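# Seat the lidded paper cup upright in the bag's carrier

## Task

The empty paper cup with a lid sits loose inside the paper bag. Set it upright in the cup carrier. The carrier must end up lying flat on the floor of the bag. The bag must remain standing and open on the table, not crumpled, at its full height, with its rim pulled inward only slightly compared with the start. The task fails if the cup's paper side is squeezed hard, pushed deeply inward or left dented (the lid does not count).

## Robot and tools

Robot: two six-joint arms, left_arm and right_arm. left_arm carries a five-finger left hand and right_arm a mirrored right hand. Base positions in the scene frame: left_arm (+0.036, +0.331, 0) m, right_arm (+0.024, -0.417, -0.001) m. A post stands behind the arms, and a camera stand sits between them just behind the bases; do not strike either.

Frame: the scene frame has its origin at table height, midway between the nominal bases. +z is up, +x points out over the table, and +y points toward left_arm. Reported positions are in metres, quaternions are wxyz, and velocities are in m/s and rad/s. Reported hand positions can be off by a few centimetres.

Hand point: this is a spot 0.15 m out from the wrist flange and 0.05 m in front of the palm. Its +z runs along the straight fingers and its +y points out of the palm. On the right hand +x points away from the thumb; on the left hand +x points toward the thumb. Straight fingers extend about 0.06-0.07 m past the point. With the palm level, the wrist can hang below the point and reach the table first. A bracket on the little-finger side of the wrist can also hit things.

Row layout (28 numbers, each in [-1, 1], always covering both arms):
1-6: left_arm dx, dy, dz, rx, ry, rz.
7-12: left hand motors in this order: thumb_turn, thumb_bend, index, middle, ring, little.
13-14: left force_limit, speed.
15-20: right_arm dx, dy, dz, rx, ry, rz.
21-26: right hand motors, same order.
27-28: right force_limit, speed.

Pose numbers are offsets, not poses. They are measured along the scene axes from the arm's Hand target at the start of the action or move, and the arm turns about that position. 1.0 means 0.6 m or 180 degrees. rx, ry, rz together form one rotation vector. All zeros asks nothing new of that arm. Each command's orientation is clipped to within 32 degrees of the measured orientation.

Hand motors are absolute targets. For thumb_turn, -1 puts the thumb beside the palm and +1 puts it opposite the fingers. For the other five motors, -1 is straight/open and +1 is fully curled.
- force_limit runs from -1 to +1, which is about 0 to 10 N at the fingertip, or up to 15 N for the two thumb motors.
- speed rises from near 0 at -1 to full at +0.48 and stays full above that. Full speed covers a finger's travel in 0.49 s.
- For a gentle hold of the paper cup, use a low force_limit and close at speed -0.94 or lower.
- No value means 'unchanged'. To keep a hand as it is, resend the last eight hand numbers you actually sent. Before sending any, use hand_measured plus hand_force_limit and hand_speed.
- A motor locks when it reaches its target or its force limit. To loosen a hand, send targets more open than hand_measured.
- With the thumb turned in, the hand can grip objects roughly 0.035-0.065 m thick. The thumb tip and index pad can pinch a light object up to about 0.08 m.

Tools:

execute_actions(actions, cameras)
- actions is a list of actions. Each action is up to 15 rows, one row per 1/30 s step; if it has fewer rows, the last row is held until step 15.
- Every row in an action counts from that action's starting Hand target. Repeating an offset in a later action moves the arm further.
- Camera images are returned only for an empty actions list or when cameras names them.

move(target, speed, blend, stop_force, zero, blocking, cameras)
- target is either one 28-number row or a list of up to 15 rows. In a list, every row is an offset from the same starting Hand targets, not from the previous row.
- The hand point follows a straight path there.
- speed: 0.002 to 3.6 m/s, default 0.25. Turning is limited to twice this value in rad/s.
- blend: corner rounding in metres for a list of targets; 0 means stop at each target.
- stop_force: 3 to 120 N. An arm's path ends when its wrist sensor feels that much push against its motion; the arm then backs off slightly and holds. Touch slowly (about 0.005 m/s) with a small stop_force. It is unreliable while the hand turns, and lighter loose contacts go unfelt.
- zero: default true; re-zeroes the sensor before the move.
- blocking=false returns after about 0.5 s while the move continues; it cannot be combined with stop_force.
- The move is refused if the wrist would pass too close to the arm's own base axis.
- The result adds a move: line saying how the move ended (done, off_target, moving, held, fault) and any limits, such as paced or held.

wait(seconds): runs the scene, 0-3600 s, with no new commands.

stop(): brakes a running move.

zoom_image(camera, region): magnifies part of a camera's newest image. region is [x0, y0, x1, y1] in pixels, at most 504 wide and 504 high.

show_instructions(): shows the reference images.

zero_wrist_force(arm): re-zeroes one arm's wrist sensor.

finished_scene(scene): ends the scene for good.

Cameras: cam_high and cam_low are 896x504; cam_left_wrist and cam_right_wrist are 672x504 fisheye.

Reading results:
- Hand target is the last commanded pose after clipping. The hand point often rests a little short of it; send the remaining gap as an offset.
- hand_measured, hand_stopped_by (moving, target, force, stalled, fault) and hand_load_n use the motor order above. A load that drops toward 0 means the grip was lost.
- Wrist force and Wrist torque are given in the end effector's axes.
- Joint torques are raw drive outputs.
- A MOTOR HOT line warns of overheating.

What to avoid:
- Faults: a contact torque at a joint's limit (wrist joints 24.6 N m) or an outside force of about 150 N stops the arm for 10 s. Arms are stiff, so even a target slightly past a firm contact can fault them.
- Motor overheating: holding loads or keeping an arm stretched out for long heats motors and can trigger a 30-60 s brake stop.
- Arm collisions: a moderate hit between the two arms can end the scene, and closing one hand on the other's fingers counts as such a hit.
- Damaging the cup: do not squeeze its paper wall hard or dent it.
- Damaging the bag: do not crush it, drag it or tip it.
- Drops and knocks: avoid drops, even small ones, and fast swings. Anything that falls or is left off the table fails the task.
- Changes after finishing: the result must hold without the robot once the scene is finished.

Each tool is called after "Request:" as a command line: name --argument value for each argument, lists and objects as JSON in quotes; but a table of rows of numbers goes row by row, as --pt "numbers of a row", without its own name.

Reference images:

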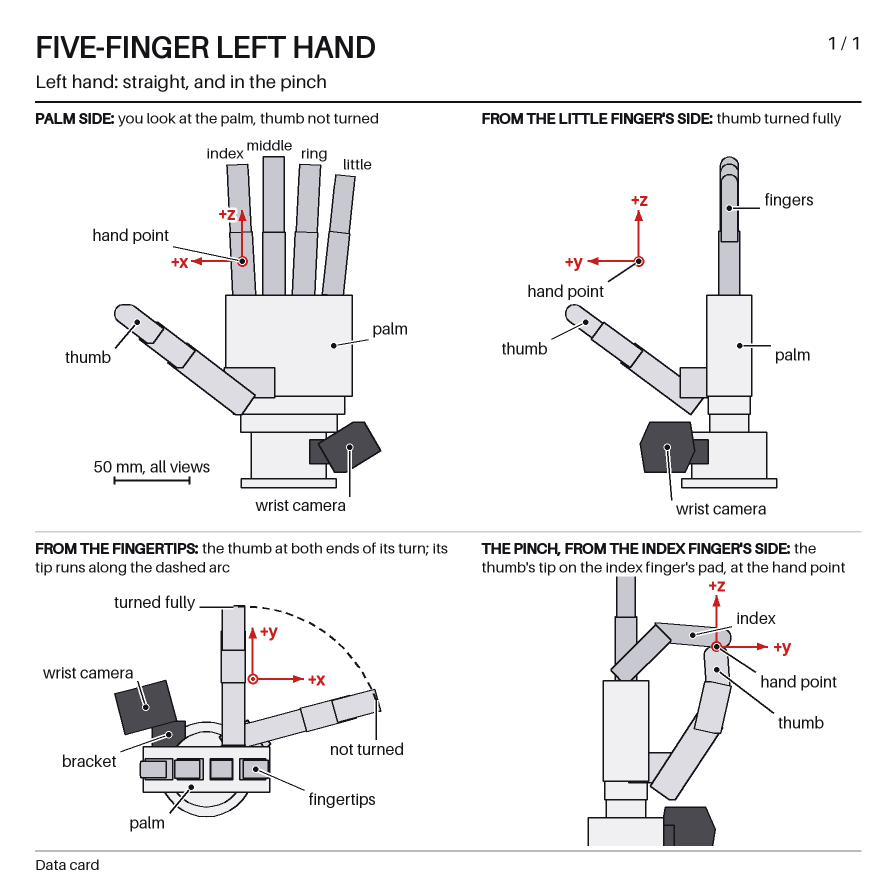

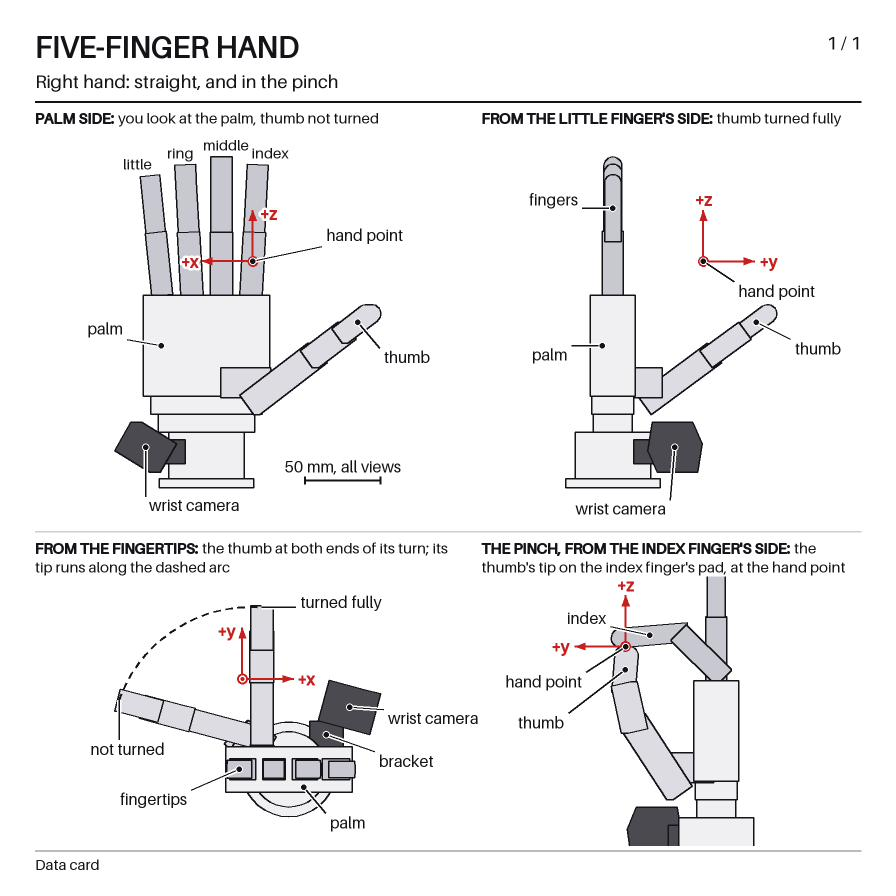

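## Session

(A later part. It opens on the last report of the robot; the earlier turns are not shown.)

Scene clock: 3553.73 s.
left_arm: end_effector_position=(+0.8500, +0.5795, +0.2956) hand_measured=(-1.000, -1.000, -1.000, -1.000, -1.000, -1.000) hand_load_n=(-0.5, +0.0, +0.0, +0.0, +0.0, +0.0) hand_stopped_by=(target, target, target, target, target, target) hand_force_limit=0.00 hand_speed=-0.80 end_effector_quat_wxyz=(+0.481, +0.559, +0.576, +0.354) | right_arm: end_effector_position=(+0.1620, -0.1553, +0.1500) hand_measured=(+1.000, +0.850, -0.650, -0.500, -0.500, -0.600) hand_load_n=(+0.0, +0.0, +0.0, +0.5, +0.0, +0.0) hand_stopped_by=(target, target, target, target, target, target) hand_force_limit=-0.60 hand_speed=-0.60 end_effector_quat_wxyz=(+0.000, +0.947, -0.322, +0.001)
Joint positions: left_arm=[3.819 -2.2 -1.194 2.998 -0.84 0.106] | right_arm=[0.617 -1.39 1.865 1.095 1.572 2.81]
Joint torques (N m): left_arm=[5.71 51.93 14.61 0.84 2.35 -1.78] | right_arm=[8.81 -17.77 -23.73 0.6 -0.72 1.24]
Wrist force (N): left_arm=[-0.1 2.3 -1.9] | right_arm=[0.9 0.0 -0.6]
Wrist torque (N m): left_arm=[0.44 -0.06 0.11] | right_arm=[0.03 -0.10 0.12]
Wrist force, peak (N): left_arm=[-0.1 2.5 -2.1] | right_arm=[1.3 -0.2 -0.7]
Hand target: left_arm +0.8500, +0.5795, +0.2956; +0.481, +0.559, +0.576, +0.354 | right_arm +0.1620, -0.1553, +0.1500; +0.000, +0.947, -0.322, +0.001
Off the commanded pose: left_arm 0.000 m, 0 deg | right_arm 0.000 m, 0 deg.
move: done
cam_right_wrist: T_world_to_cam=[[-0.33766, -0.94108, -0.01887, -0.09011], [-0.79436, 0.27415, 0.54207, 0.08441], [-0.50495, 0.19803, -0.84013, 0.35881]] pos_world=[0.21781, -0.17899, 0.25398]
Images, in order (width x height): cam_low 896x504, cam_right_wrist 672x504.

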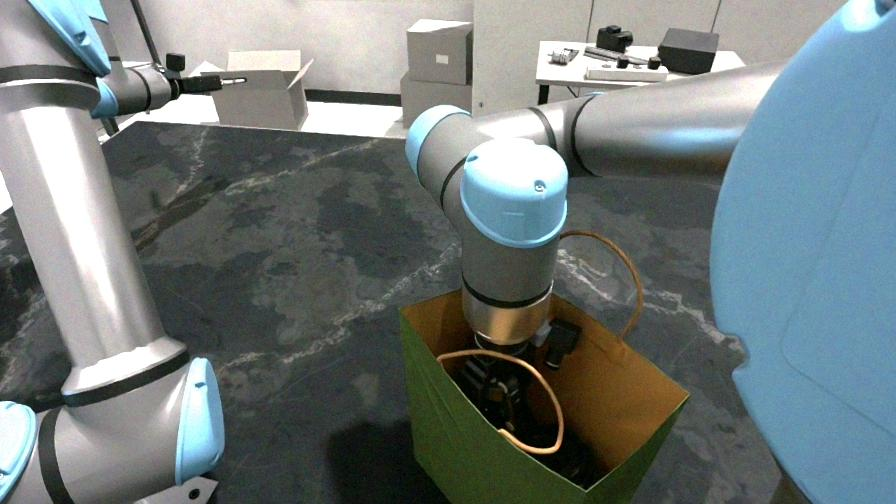

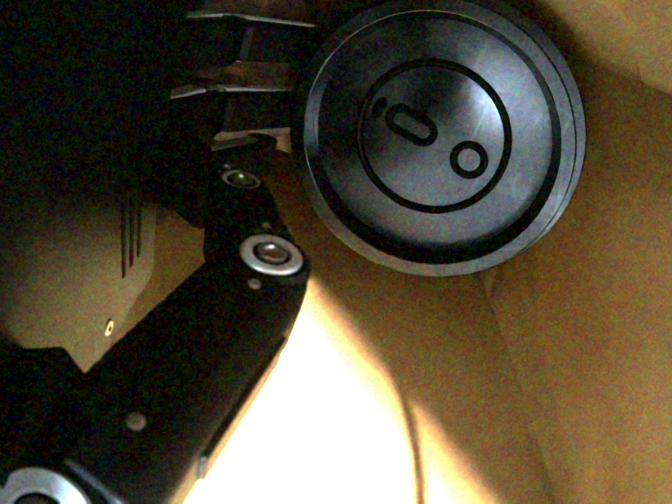

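Request:
move --target '[0,0,0,0,0,0,-1,-1,-1,-1,-1,-1,0,-0.8,-0.015,-0.02,0.0133,0,0,0,1,0.85,-0.65,-0.5,-0.5,-0.6,-0.6,-0.6]' --speed 0.04 --stop_force 3 --cameras '["cam_right_wrist","cam_low"]'

Request:
zoom_image --camera "cam_low" --region '[360, 200, 660, 504]'

Scene clock: 3561.43 s.
left_arm: end_effector_position=(+0.8500, +0.5795, +0.2956) hand_measured=(-1.000, -1.000, -1.000, -1.000, -1.000, -1.000) hand_load_n=(+0.0, +0.0, +0.0, +0.0, +0.0, +0.0) hand_stopped_by=(target, target, target, target, target, target) hand_force_limit=0.00 hand_speed=-0.80 end_effector_quat_wxyz=(+0.481, +0.559, +0.576, +0.354) | right_arm: end_effector_position=(+0.1530, -0.1673, +0.1580) hand_measured=(+1.000, +0.850, -0.650, -0.500, -0.500, -0.600) hand_load_n=(+0.0, +0.0, +0.0, +0.0, +0.0, +0.0) hand_stopped_by=(target, target, target, target, target, target) hand_force_limit=-0.60 hand_speed=-0.60 end_effector_quat_wxyz=(+0.000, +0.947, -0.322, +0.001)
Joint positions: left_arm=[3.819 -2.2 -1.194 2.998 -0.84 0.106] | right_arm=[0.6 -1.434 1.896 1.109 1.572 2.794]
Joint torques (N m): left_arm=[5.74 51.81 14.63 0.74 2.58 -1.62] | right_arm=[9.22 -17.61 -23.63 0.77 -1.92 1.3]
Wrist force (N): left_arm=[0.2 2.3 -1.7] | right_arm=[0.9 0.6 -0.2]
Wrist torque (N m): left_arm=[0.43 -0.12 0.13] | right_arm=[0.10 -0.12 0.10]
Wrist force, peak (N): left_arm=[0.1 2.7 -1.9] | right_arm=[1.4 0.3 -0.6]
Hand target: left_arm +0.8500, +0.5795, +0.2956; +0.481, +0.559, +0.576, +0.354 | right_arm +0.1530, -0.1673, +0.1580; +0.000, +0.947, -0.322, +0.001
Off the commanded pose: left_arm 0.000 m, 0 deg | right_arm 0.000 m, 0 deg.
move: done
cam_right_wrist: T_world_to_cam=[[-0.33769, -0.94107, -0.01885, -0.10428], [-0.79435, 0.27418, 0.54207, 0.07622], [-0.50495, 0.19803, -0.84013, 0.36336]] pos_world=[0.20881, -0.19099, 0.26198]
Images, in order (width x height): cam_low 896x504, cam_right_wrist 672x504.

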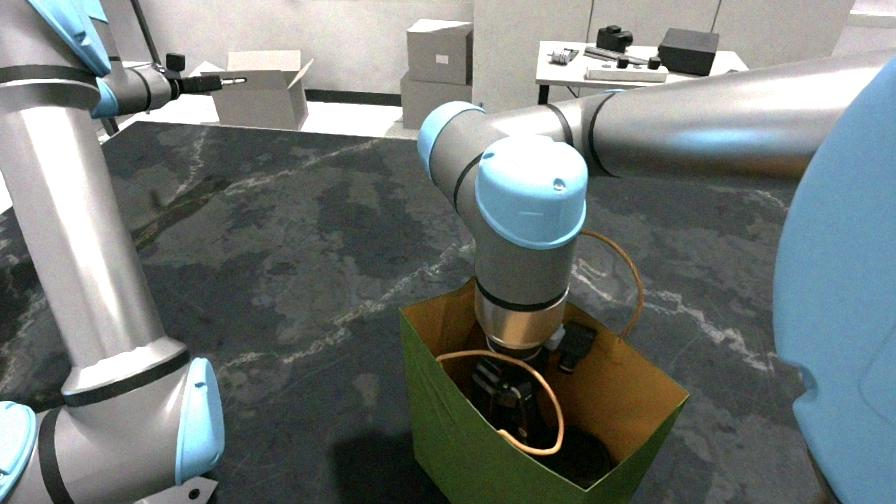

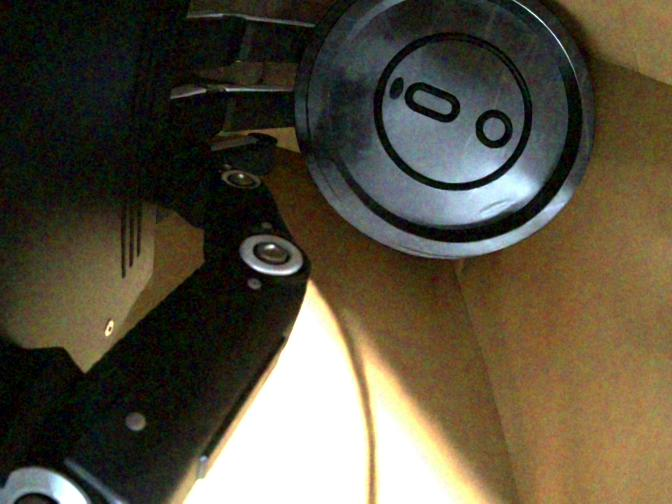

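Scaled by 1.658 from the camera's image (finer frame: 1280x720).

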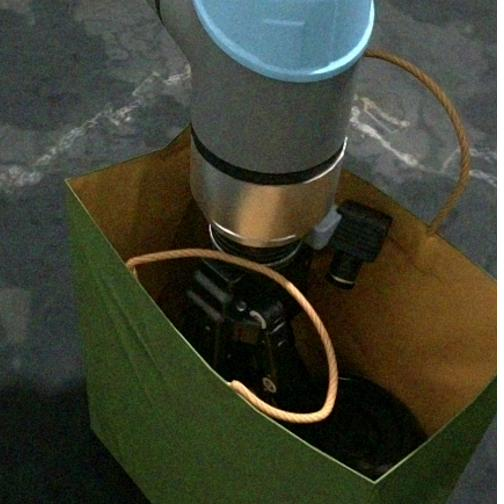

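Request:
move --target '[0,0,0,0,0,0,-1,-1,-1,-1,-1,-1,0,-0.8,0,0,-0.0333,0,0,0,1,0.85,-0.65,-0.5,-0.5,-0.6,-0.6,-0.6]' --speed 0.04 --stop_force 3 --cameras '["cam_right_wrist","cam_low"]'

Request:
zoom_image --camera "cam_low" --region '[360, 200, 660, 504]'

Scene clock: 3583.13 s.
left_arm: end_effector_position=(+0.8500, +0.5795, +0.2956) hand_measured=(-1.000, -1.000, -1.000, -1.000, -1.000, -1.000) hand_load_n=(+0.0, +0.0, +0.0, +0.0, +0.0, +0.0) hand_stopped_by=(target, target, target, target, target, target) hand_force_limit=0.00 hand_speed=-0.80 end_effector_quat_wxyz=(+0.481, +0.559, +0.576, +0.354) | right_arm: end_effector_position=(+0.1530, -0.1673, +0.1380) hand_measured=(+1.000, +0.850, -0.650, -0.500, -0.500, -0.600) hand_load_n=(+0.0, +0.0, +0.0, +0.5, +0.0, +0.0) hand_stopped_by=(target, target, target, target, target, target) hand_force_limit=-0.60 hand_speed=-0.60 end_effector_quat_wxyz=(+0.000, +0.947, -0.322, +0.001)
Joint positions: left_arm=[3.819 -2.2 -1.194 2.998 -0.84 0.106] | right_arm=[0.601 -1.411 1.926 1.055 1.572 2.794]
Joint torques (N m): left_arm=[5.97 51.27 14.48 0.85 2.61 -1.63] | right_arm=[5.45 -27.42 -22.78 1.27 -2.07 0.98]
Wrist force (N): left_arm=[-0.1 2.4 -1.9] | right_arm=[1.0 0.2 -0.3]
Wrist torque (N m): left_arm=[0.47 -0.07 0.10] | right_arm=[0.04 -0.13 0.10]
Wrist force, peak (N): left_arm=[0.1 2.3 -2.2] | right_arm=[1.3 -0.1 -0.6]
Hand target: left_arm +0.8500, +0.5795, +0.2956; +0.481, +0.559, +0.576, +0.354 | right_arm +0.1530, -0.1673, +0.1380; +0.000, +0.947, -0.322, +0.001
Off the commanded pose: left_arm 0.000 m, 0 deg | right_arm 0.000 m, 0 deg.
move: done
cam_right_wrist: T_world_to_cam=[[-0.33769, -0.94107, -0.01885, -0.10466], [-0.79435, 0.27418, 0.54207, 0.08706], [-0.50495, 0.19803, -0.84013, 0.34656]] pos_world=[0.20881, -0.19099, 0.24198]
Images, in order (width x height): cam_low 896x504, cam_right_wrist 672x504.

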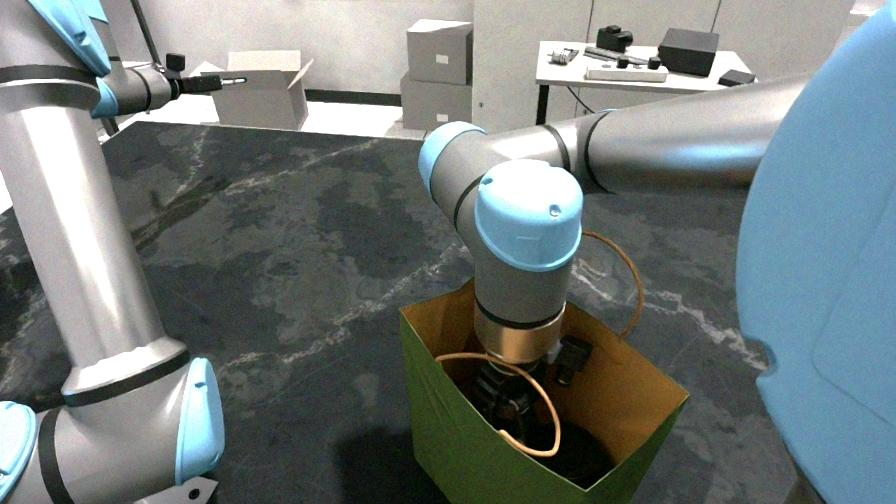

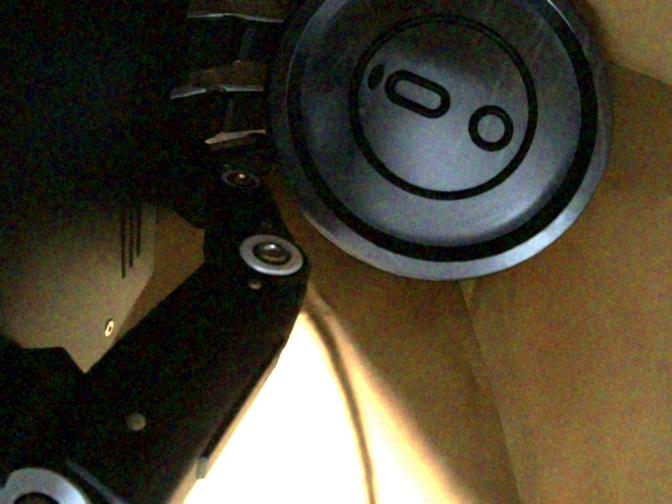

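Scaled by 1.658 from the camera's image (finer frame: 1280x720).

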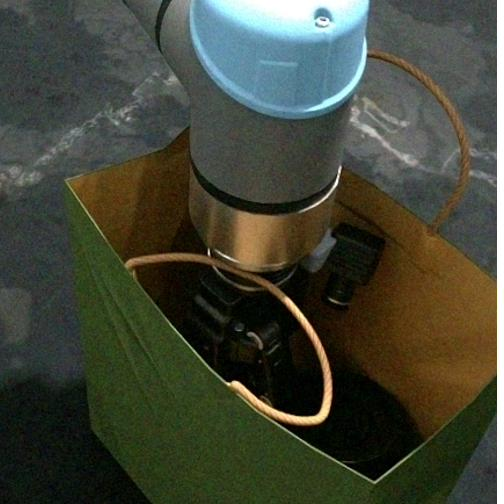

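Request:
move --target '[0,0,0,0,0,0,-1,-1,-1,-1,-1,-1,0,-0.8,-0.015,-0.02,0.0167,0,0,0,1,0.85,-0.65,-0.5,-0.5,-0.6,-0.6,-0.6]' --speed 0.03 --stop_force 3 --cameras '["cam_right_wrist","cam_low"]'

Request:
zoom_image --camera "cam_low" --region '[360, 200, 660, 504]'

Scene clock: 3614.83 s.
left_arm: end_effector_position=(+0.8500, +0.5795, +0.2956) hand_measured=(-1.000, -1.000, -1.000, -1.000, -1.000, -1.000) hand_load_n=(+0.0, +0.0, +0.0, +0.0, +0.0, +0.0) hand_stopped_by=(target, target, target, target, target, target) hand_force_limit=0.00 hand_speed=-0.80 end_effector_quat_wxyz=(+0.481, +0.559, +0.576, +0.354) | right_arm: end_effector_position=(+0.1440, -0.1793, +0.1480) hand_measured=(+1.000, +0.850, -0.650, -0.500, -0.500, -0.600) hand_load_n=(+0.0, +0.0, +0.0, +0.5, +0.0, +0.0) hand_stopped_by=(target, target, target, target, target, target) hand_force_limit=-0.60 hand_speed=-0.60 end_effector_quat_wxyz=(+0.000, +0.947, -0.322, +0.001)
Joint positions: left_arm=[3.819 -2.2 -1.194 2.998 -0.84 0.106] | right_arm=[0.582 -1.459 1.953 1.076 1.572 2.776]
Joint torques (N m): left_arm=[5.9 51.33 15.05 0.96 2.54 -1.78] | right_arm=[9.03 -12 -23.38 0.75 -2.19 1.18]
Wrist force (N): left_arm=[0.1 2.1 -1.7] | right_arm=[0.9 -0.1 -0.2]
Wrist torque (N m): left_arm=[0.41 -0.10 0.12] | right_arm=[0.03 -0.14 0.12]
Wrist force, peak (N): left_arm=[0.1 2.4 -2.2] | right_arm=[1.5 -0.1 -0.2]
Hand target: left_arm +0.8500, +0.5795, +0.2956; +0.481, +0.559, +0.576, +0.354 | right_arm +0.1440, -0.1793, +0.1480; +0.000, +0.947, -0.322, +0.001
Off the commanded pose: left_arm 0.000 m, 0 deg | right_arm 0.000 m, 0 deg.
move: done
cam_right_wrist: T_world_to_cam=[[-0.33766, -0.94108, -0.01887, -0.1188], [-0.79436, 0.27415, 0.54207, 0.07773], [-0.50495, 0.19803, -0.84013, 0.35287]] pos_world=[0.19981, -0.20299, 0.25208]
Images, in order (width x height): cam_low 896x504, cam_right_wrist 672x504.

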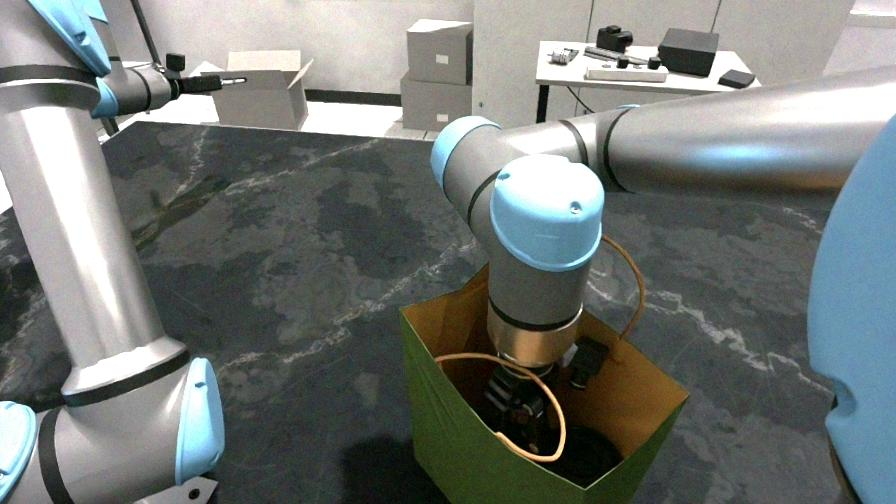

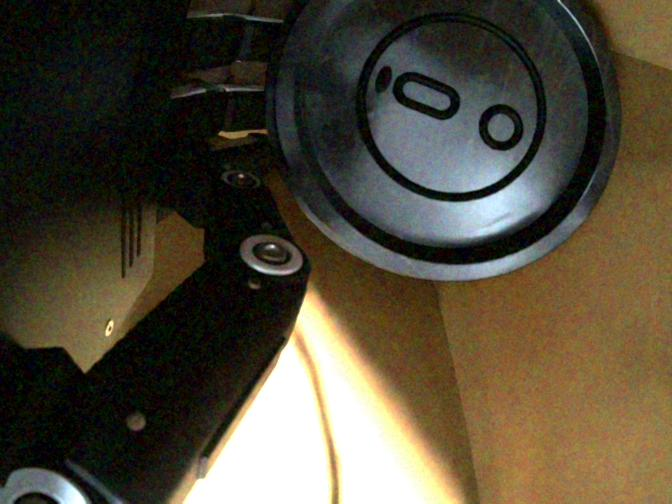

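Scaled by 1.658 from the camera's image (finer frame: 1280x720).

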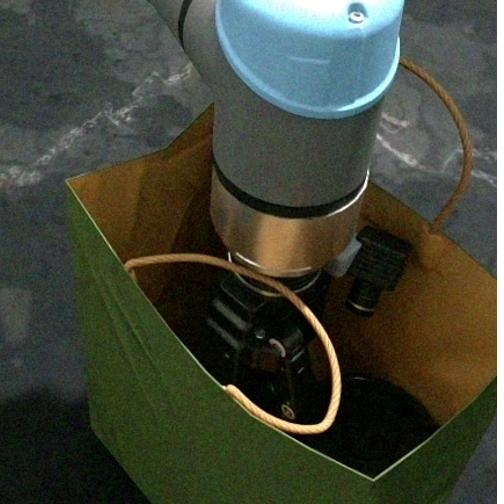

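Request:
move --target '[0,0,0,0,0,0,-1,-1,-1,-1,-1,-1,0,-0.8,-0.01,0.0077,-0.0333,0,0,0,1,0.85,-0.65,-0.5,-0.5,-0.6,-0.6,-0.6]' --speed 0.03 --stop_force 3 --cameras '["cam_right_wrist"]'

Request:
execute_actions --actions '[[[0,0,0,0,0,0,-1,-1,-1,-1,-1,-1,0,-0.8,0,0,0,0,0,0,1,0.85,-0.8,-0.7,-0.7,-0.7,-0.6,-0.6]]]' --cameras '["cam_right_wrist"]'

Scene clock: 3632.00 s.
left_arm: end_effector_position=(+0.8500, +0.5795, +0.2956) hand_measured=(-1.000, -1.000, -1.000, -1.000, -1.000, -1.000) hand_load_n=(+0.0, +0.0, +0.0, +0.0, +0.0, +0.0) hand_stopped_by=(target, target, target, target, target, target) hand_force_limit=0.00 hand_speed=-0.80 end_effector_quat_wxyz=(+0.481, +0.559, +0.576, +0.354) | right_arm: end_effector_position=(+0.1379, -0.1746, +0.1280) hand_measured=(+1.000, +0.850, -0.650, -0.500, -0.500, -0.600) hand_load_n=(+0.0, +0.0, +0.0, +0.0, +0.5, +0.0) hand_stopped_by=(target, target, target, target, target, target) hand_force_limit=-0.60 hand_speed=-0.60 end_effector_quat_wxyz=(+0.000, +0.947, -0.322, +0.001)
Joint positions: left_arm=[3.819 -2.2 -1.194 2.998 -0.84 0.106] | right_arm=[0.607 -1.433 1.981 1.022 1.572 2.8]
Joint torques (N m): left_arm=[6.02 51.82 14.44 0.83 2.61 -1.87] | right_arm=[-8.96 -26.23 -22.66 2.31 0.86 -1.53]
Wrist force (N): left_arm=[-0.1 2.3 -1.9] | right_arm=[0.5 -0.7 -1.2]
Wrist torque (N m): left_arm=[0.45 -0.08 0.11] | right_arm=[0.04 -0.07 0.03]
Wrist force, peak (N): left_arm=[0.1 2.6 -2.0] | right_arm=[0.5 -1.0 -2.0]
Hand target: left_arm +0.8500, +0.5795, +0.2956; +0.481, +0.559, +0.576, +0.354 | right_arm +0.1380, -0.1746, +0.1280; +0.000, +0.947, -0.322, +0.001
Off the commanded pose: left_arm 0.000 m, 0 deg | right_arm 0.000 m, 0 deg.
move: done
cam_right_wrist: T_world_to_cam=[[-0.33774, -0.94105, -0.01893, -0.11675], [-0.79433, 0.27418, 0.54209, 0.08251], [-0.50494, 0.19812, -0.84011, 0.33212]] pos_world=[0.19381, -0.19829, 0.23208]

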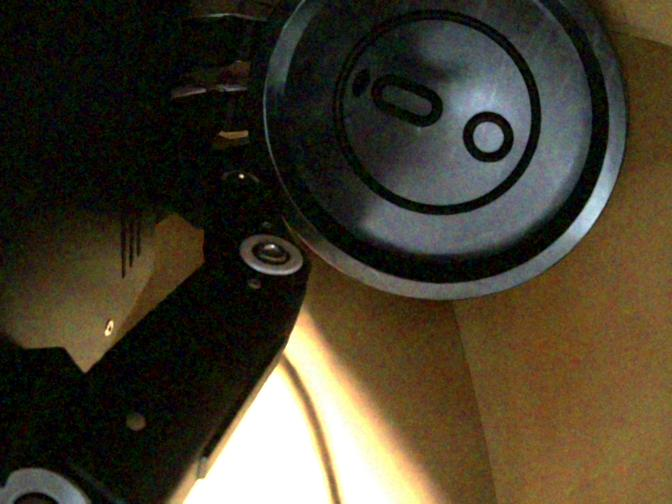

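Scene clock: 3632.70 s.
left_arm: end_effector_position=(+0.8500, +0.5795, +0.2956) hand_measured=(-1.000, -1.000, -1.000, -1.000, -1.000, -1.000) hand_load_n=(+0.0, +0.0, +0.0, +0.0, +0.0, +0.0) hand_stopped_by=(target, target, target, target, target, target) hand_force_limit=0.00 hand_speed=-0.80 end_effector_quat_wxyz=(+0.481, +0.559, +0.576, +0.354) | right_arm: end_effector_position=(+0.1380, -0.1746, +0.1280) hand_measured=(+1.000, +0.850, -0.800, -0.700, -0.700, -0.700) hand_load_n=(+0.0, +0.0, +0.0, +0.0, +0.0, -0.5) hand_stopped_by=(target, target, target, target, target, target) hand_force_limit=-0.60 hand_speed=-0.60 end_effector_quat_wxyz=(+0.000, +0.947, -0.322, +0.001)
Joint positions: left_arm=[3.819 -2.2 -1.194 2.998 -0.84 0.106] | right_arm=[0.607 -1.433 1.981 1.022 1.572 2.8]
Joint torques (N m): left_arm=[5.98 51.22 14.42 0.91 2.77 -1.83] | right_arm=[-10.24 -26.11 -22.3 1.35 2.54 -1.57]
Wrist force (N): left_arm=[0.0 2.1 -2.1] | right_arm=[0.9 -0.6 -1.0]
Wrist torque (N m): left_arm=[0.42 -0.09 0.12] | right_arm=[0.02 -0.12 0.06]
Wrist force, peak (N): left_arm=[0.0 2.3 -2.1] | right_arm=[1.1 -0.7 -1.7]
Hand target: left_arm +0.8500, +0.5795, +0.2956; +0.481, +0.559, +0.576, +0.354 | right_arm +0.1380, -0.1746, +0.1280; +0.000, +0.947, -0.322, +0.001
Off the commanded pose: left_arm 0.000 m, 0 deg | right_arm 0.000 m, 0 deg.
Step readings (end_effector_position of left_arm | right_arm):
0: (+0.8500, +0.5795, +0.2956) | (+0.1379, -0.1746, +0.1280)
1: (+0.8500, +0.5795, +0.2956) | (+0.1379, -0.1746, +0.1280)
2: (+0.8500, +0.5795, +0.2956) | (+0.1379, -0.1746, +0.1280)
4: (+0.8500, +0.5795, +0.2956) | (+0.1379, -0.1746, +0.1280)
8: (+0.8500, +0.5795, +0.2956) | (+0.1379, -0.1746, +0.1280)
15: (+0.8500, +0.5795, +0.2956) | (+0.1379, -0.1746, +0.1280)
cam_right_wrist: T_world_to_cam=[[-0.33769, -0.94107, -0.01885, -0.11678], [-0.79435, 0.27418, 0.54207, 0.08252], [-0.50495, 0.19803, -0.84013, 0.33211]] pos_world=[0.19381, -0.19829, 0.23208]

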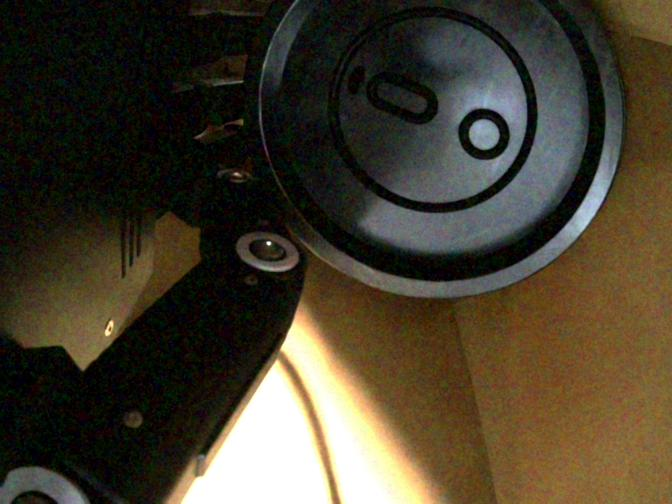

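Request:
move --pt "0 0 0 0 0 0 -1 -1 -1 -1 -1 -1 0 -0.8 0.02 0.0267 0 0 0 0 1 0.85 -0.8 -0.7 -0.7 -0.7 -0.6 -0.6" --pt "0 0 0 0 0 0 -1 -1 -1 -1 -1 -1 0 -0.8 0.02 0.0267 0.08 0 0 0 1 0.85 -0.8 -0.7 -0.7 -0.7 -0.6 -0.6" --speed 0.04 --cameras '["cam_right_wrist","cam_low"]'

Scene clock: 3710.07 s.
left_arm: end_effector_position=(+0.8500, +0.5795, +0.2956) hand_measured=(-1.000, -1.000, -1.000, -1.000, -1.000, -1.000) hand_load_n=(+0.0, +0.0, +0.0, +0.0, +0.0, +0.0) hand_stopped_by=(target, target, target, target, target, target) hand_force_limit=0.00 hand_speed=-0.80 end_effector_quat_wxyz=(+0.481, +0.559, +0.576, +0.354) | right_arm: end_effector_position=(+0.1500, -0.1586, +0.1761) hand_measured=(+1.000, +0.850, -0.800, -0.700, -0.700, -0.700) hand_load_n=(+0.0, +0.0, +0.0, +0.0, +0.0, +0.0) hand_stopped_by=(target, target, target, target, target, target) hand_force_limit=-0.60 hand_speed=-0.60 end_effector_quat_wxyz=(+0.000, +0.947, -0.322, +0.001)
Joint positions: left_arm=[3.819 -2.2 -1.194 2.998 -0.84 0.106] | right_arm=[0.629 -1.44 1.851 1.159 1.572 2.822]
Joint torques (N m): left_arm=[5.67 51.32 14.97 0.82 2.67 -1.84] | right_arm=[-9.03 -12.95 -5.81 0.82 1.88 -1.63]
Wrist force (N): left_arm=[0.1 2.0 -1.7] | right_arm=[1.2 0.1 -0.4]
Wrist torque (N m): left_arm=[0.39 -0.10 0.13] | right_arm=[0.04 -0.15 0.10]
Wrist force, peak (N): left_arm=[0.3 2.6 -2.2] | right_arm=[1.0 -0.7 -1.6]
Hand target: left_arm +0.8500, +0.5795, +0.2956; +0.481, +0.559, +0.576, +0.354 | right_arm +0.1500, -0.1586, +0.1760; +0.000, +0.947, -0.322, +0.001
Off the commanded pose: left_arm 0.000 m, 0 deg | right_arm 0.000 m, 0 deg.
move: done
cam_right_wrist: T_world_to_cam=[[-0.33769, -0.94106, -0.01916, -0.09669], [-0.79448, 0.27406, 0.54193, 0.06168], [-0.50474, 0.19822, -0.84021, 0.37534]] pos_world=[0.20581, -0.18229, 0.28008]
Images, in order (width x height): cam_low 896x504, cam_right_wrist 672x504.

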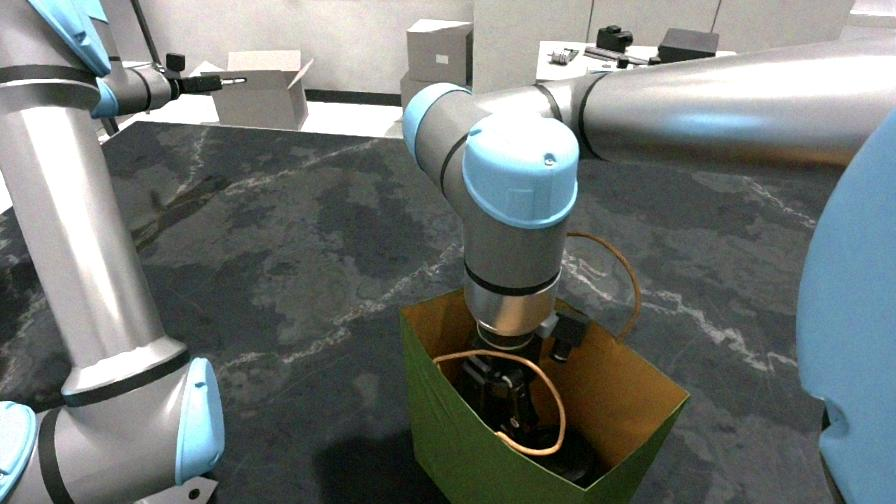

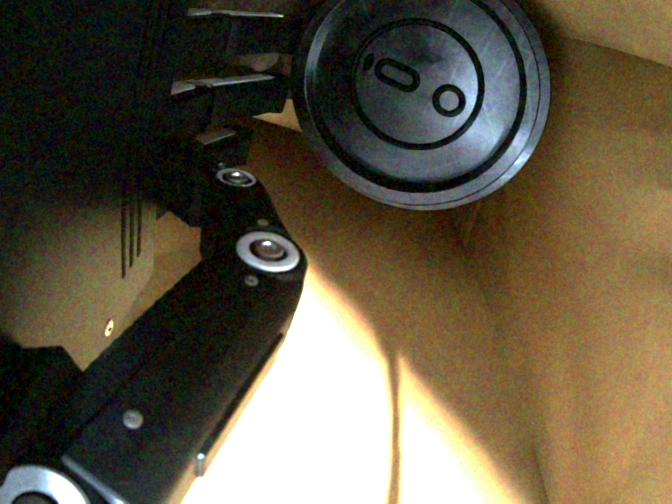

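Request:
execute_actions --actions '[]'

Request:
zoom_image --camera "cam_low" --region '[360, 200, 660, 504]'

Request:
zoom_image --camera "cam_right_wrist" --region '[200, 0, 672, 300]'

Scene clock: 3758.97 s.
left_arm: end_effector_position=(+0.8500, +0.5795, +0.2956) hand_measured=(-1.000, -1.000, -1.000, -1.000, -1.000, -1.000) hand_load_n=(+0.0, +0.0, +0.0, +0.0, +0.0, +0.0) hand_stopped_by=(target, target, target, target, target, target) hand_force_limit=0.00 hand_speed=-0.80 end_effector_quat_wxyz=(+0.481, +0.559, +0.576, +0.354) | right_arm: end_effector_position=(+0.1500, -0.1586, +0.1760) hand_measured=(+1.000, +0.850, -0.800, -0.700, -0.700, -0.700) hand_load_n=(+0.0, +0.0, +0.0, +0.0, +0.0, +0.0) hand_stopped_by=(target, target, target, target, target, target) hand_force_limit=-0.60 hand_speed=-0.60 end_effector_quat_wxyz=(+0.000, +0.947, -0.322, +0.001)
Joint positions: left_arm=[3.819 -2.2 -1.194 2.998 -0.84 0.106] | right_arm=[0.629 -1.44 1.851 1.159 1.572 2.822]
Joint velocities: within noise
Joint torques (N m): left_arm=[7.42 51.28 14.94 0.97 2.69 -1.75] | right_arm=[-6.57 -13.45 -5.32 3.22 2.38 -1.3]
Wrist force (N): left_arm=[0.1 2.3 -2.0] | right_arm=[1.1 -0.2 -0.7]
Wrist torque (N m): left_arm=[0.46 -0.09 0.12] | right_arm=[0.03 -0.14 0.09]
Wrist force, peak (N): left_arm=[0.1 2.6 -2.0] | right_arm=[1.4 0.2 -0.5]
Hand target: left_arm +0.8500, +0.5795, +0.2956; +0.481, +0.559, +0.576, +0.354 | right_arm +0.1500, -0.1586, +0.1760; +0.000, +0.947, -0.322, +0.001
Off the commanded pose: left_arm 0.000 m, 0 deg | right_arm 0.000 m, 0 deg.
camera_calibration:
cam_left_wrist: T_world_to_cam=[[-0.34113, 0.16488, -0.92544, 0.45826], [-0.33017, 0.90075, 0.28219, -0.33213], [0.88013, 0.40182, -0.25283, -0.79138]] pos_world=[0.74318, 0.54159, 0.31773]
cam_right_wrist: T_world_to_cam=[[-0.33769, -0.94107, -0.01885, -0.09677], [-0.79435, 0.27418, 0.54207, 0.06164], [-0.50495, 0.19803, -0.84013, 0.37533]] pos_world=[0.20581, -0.18229, 0.28008]

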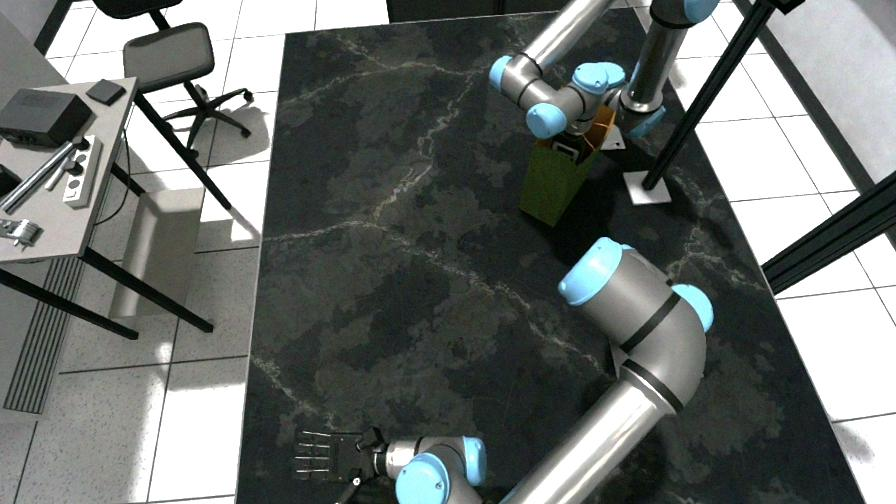

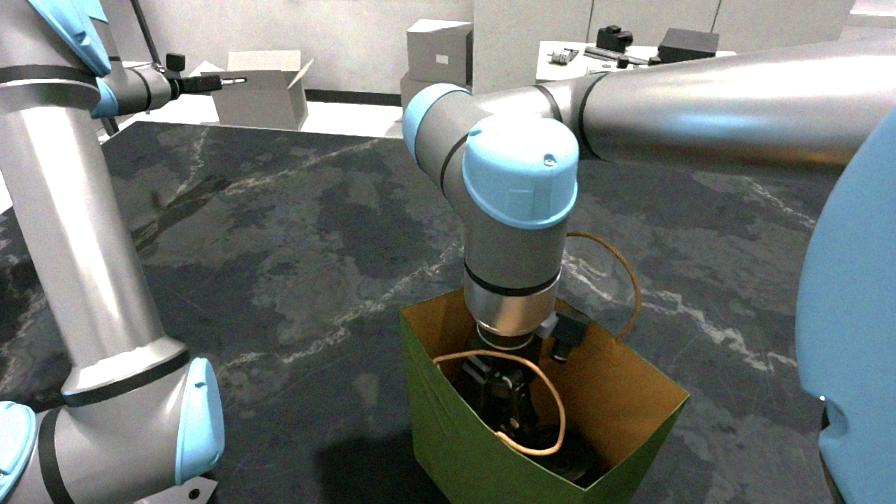

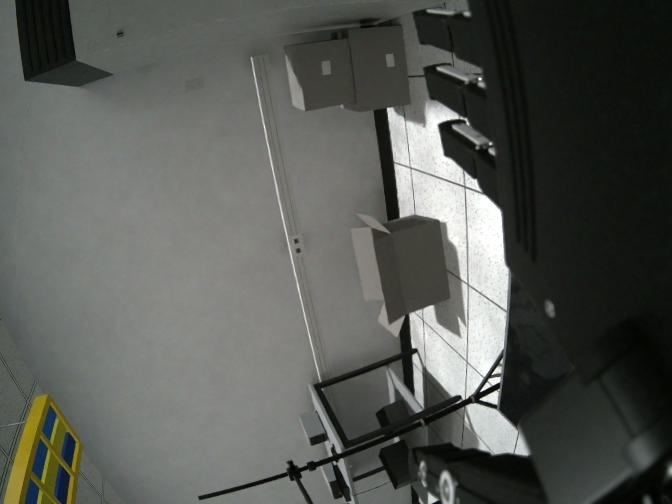

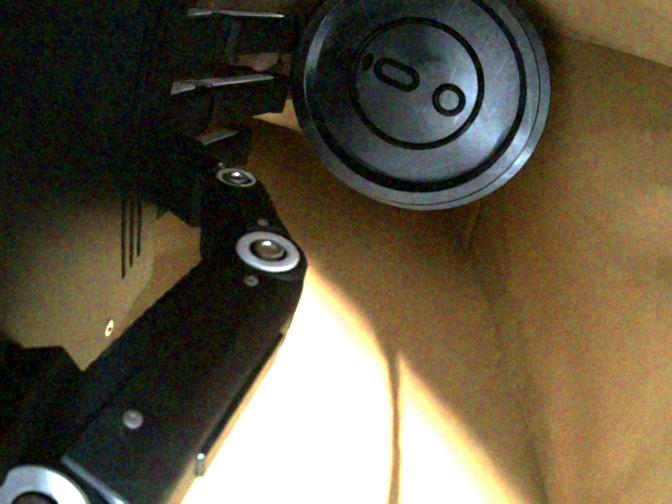

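Scaled by 1.658 from the camera's image (finer frame: 1280x720).

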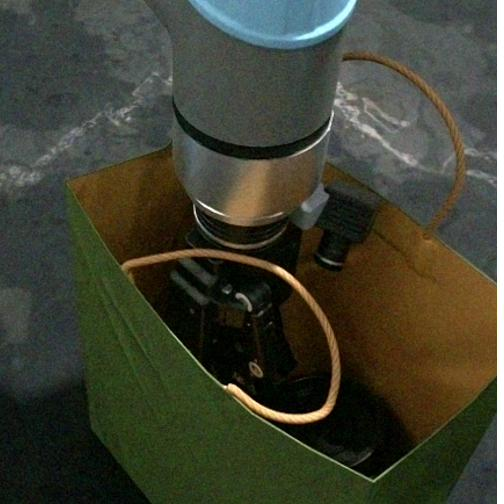

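Scaled by 1.068 from the camera's image (finer frame: 960x720).

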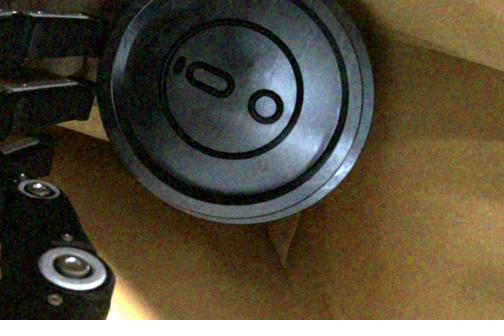

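Request:
move --pt "0 0 0 0 0 0 -1 -1 -1 -1 -1 -1 0 -0.8 0 0 0.52 0 0 0 1 0.85 -0.8 -0.7 -0.7 -0.7 -0.6 -0.6" --pt "0 0 0 0 0 0 -1 -1 -1 -1 -1 -1 0 -0.8 0.11 0.028 0.52 0 0 0 1 0.85 -0.8 -0.7 -0.7 -0.7 -0.6 -0.6" --speed 0.12 --cameras '["cam_right_wrist","cam_low"]'

Request:
zoom_image --camera "cam_right_wrist" --region '[250, 0, 520, 180]'

Request:
zoom_image --camera "cam_low" --region '[360, 200, 660, 504]'

Scene clock: 3776.40 s.
left_arm: end_effector_position=(+0.8500, +0.5795, +0.2956) hand_measured=(-1.000, -1.000, -1.000, -1.000, -1.000, -1.000) hand_load_n=(-0.5, +0.0, +0.0, +0.0, +0.0, +0.0) hand_stopped_by=(target, target, target, target, target, target) hand_force_limit=0.00 hand_speed=-0.80 end_effector_quat_wxyz=(+0.481, +0.559, +0.576, +0.354) | right_arm: end_effector_position=(+0.2159, -0.1418, +0.4880) hand_measured=(+1.000, +0.850, -0.800, -0.700, -0.700, -0.700) hand_load_n=(+0.0, +0.0, +0.0, +0.0, +0.0, -0.5) hand_stopped_by=(target, target, target, target, target, target) hand_force_limit=-0.60 hand_speed=-0.60 end_effector_quat_wxyz=(+0.000, +0.947, -0.322, +0.001)
Joint positions: left_arm=[3.819 -2.2 -1.194 2.998 -0.84 0.106] | right_arm=[0.567 -1.291 0.849 2.013 1.572 2.761]
Joint torques (N m): left_arm=[6.26 51.13 14.64 0.79 2.64 -2] | right_arm=[4.67 -18.45 -23.03 0.84 -2.32 0.13]
Wrist force (N): left_arm=[0.2 2.4 -2.1] | right_arm=[0.7 0.3 -0.2]
Wrist torque (N m): left_arm=[0.47 -0.12 0.11] | right_arm=[0.06 -0.10 0.00]
Wrist force, peak (N): left_arm=[0.3 2.6 -2.3] | right_arm=[1.8 -0.7 -0.4]
Hand target: left_arm +0.8500, +0.5795, +0.2956; +0.481, +0.559, +0.576, +0.354 | right_arm +0.2160, -0.1418, +0.4880; +0.000, +0.947, -0.322, +0.001
Off the commanded pose: left_arm 0.000 m, 0 deg | right_arm 0.000 m, 0 deg.
move: done
cam_right_wrist: T_world_to_cam=[[-0.33781, -0.94102, -0.01888, -0.05286], [-0.7943, 0.27427, 0.54209, -0.05973], [-0.50494, 0.19812, -0.84011, 0.66742]] pos_world=[0.27171, -0.16559, 0.59208]
Images, in order (width x height): cam_low 896x504, cam_right_wrist 672x504.

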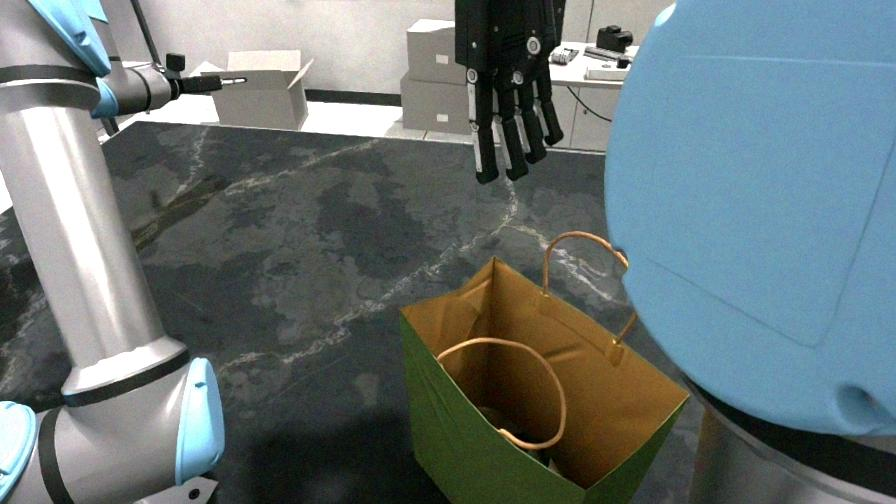

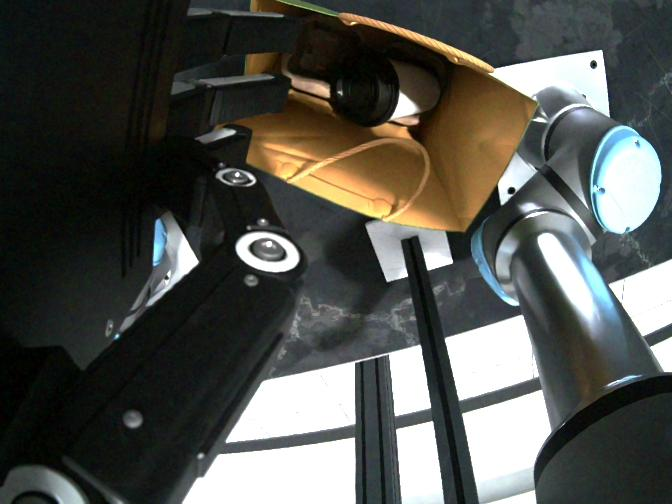

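Scaled by 1.867 from the camera's image (finer frame: 960x720).

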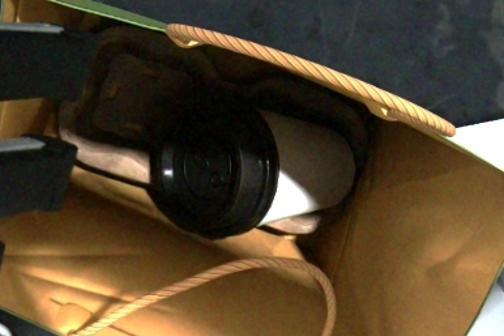

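Scaled by 1.658 from the camera's image (finer frame: 1280x720).

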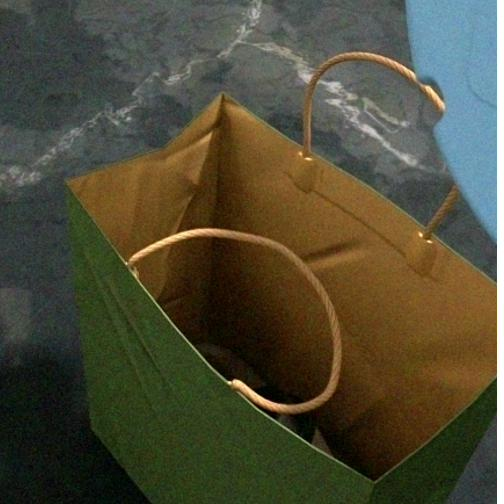

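Request:
zoom_image --camera "cam_right_wrist" --region '[270, 20, 460, 150]'

Scaled by 2.653 from the camera's image (finer frame: 960x720).

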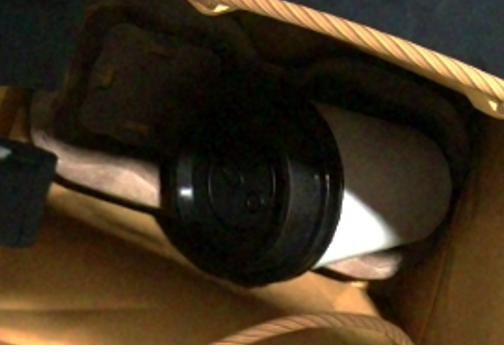

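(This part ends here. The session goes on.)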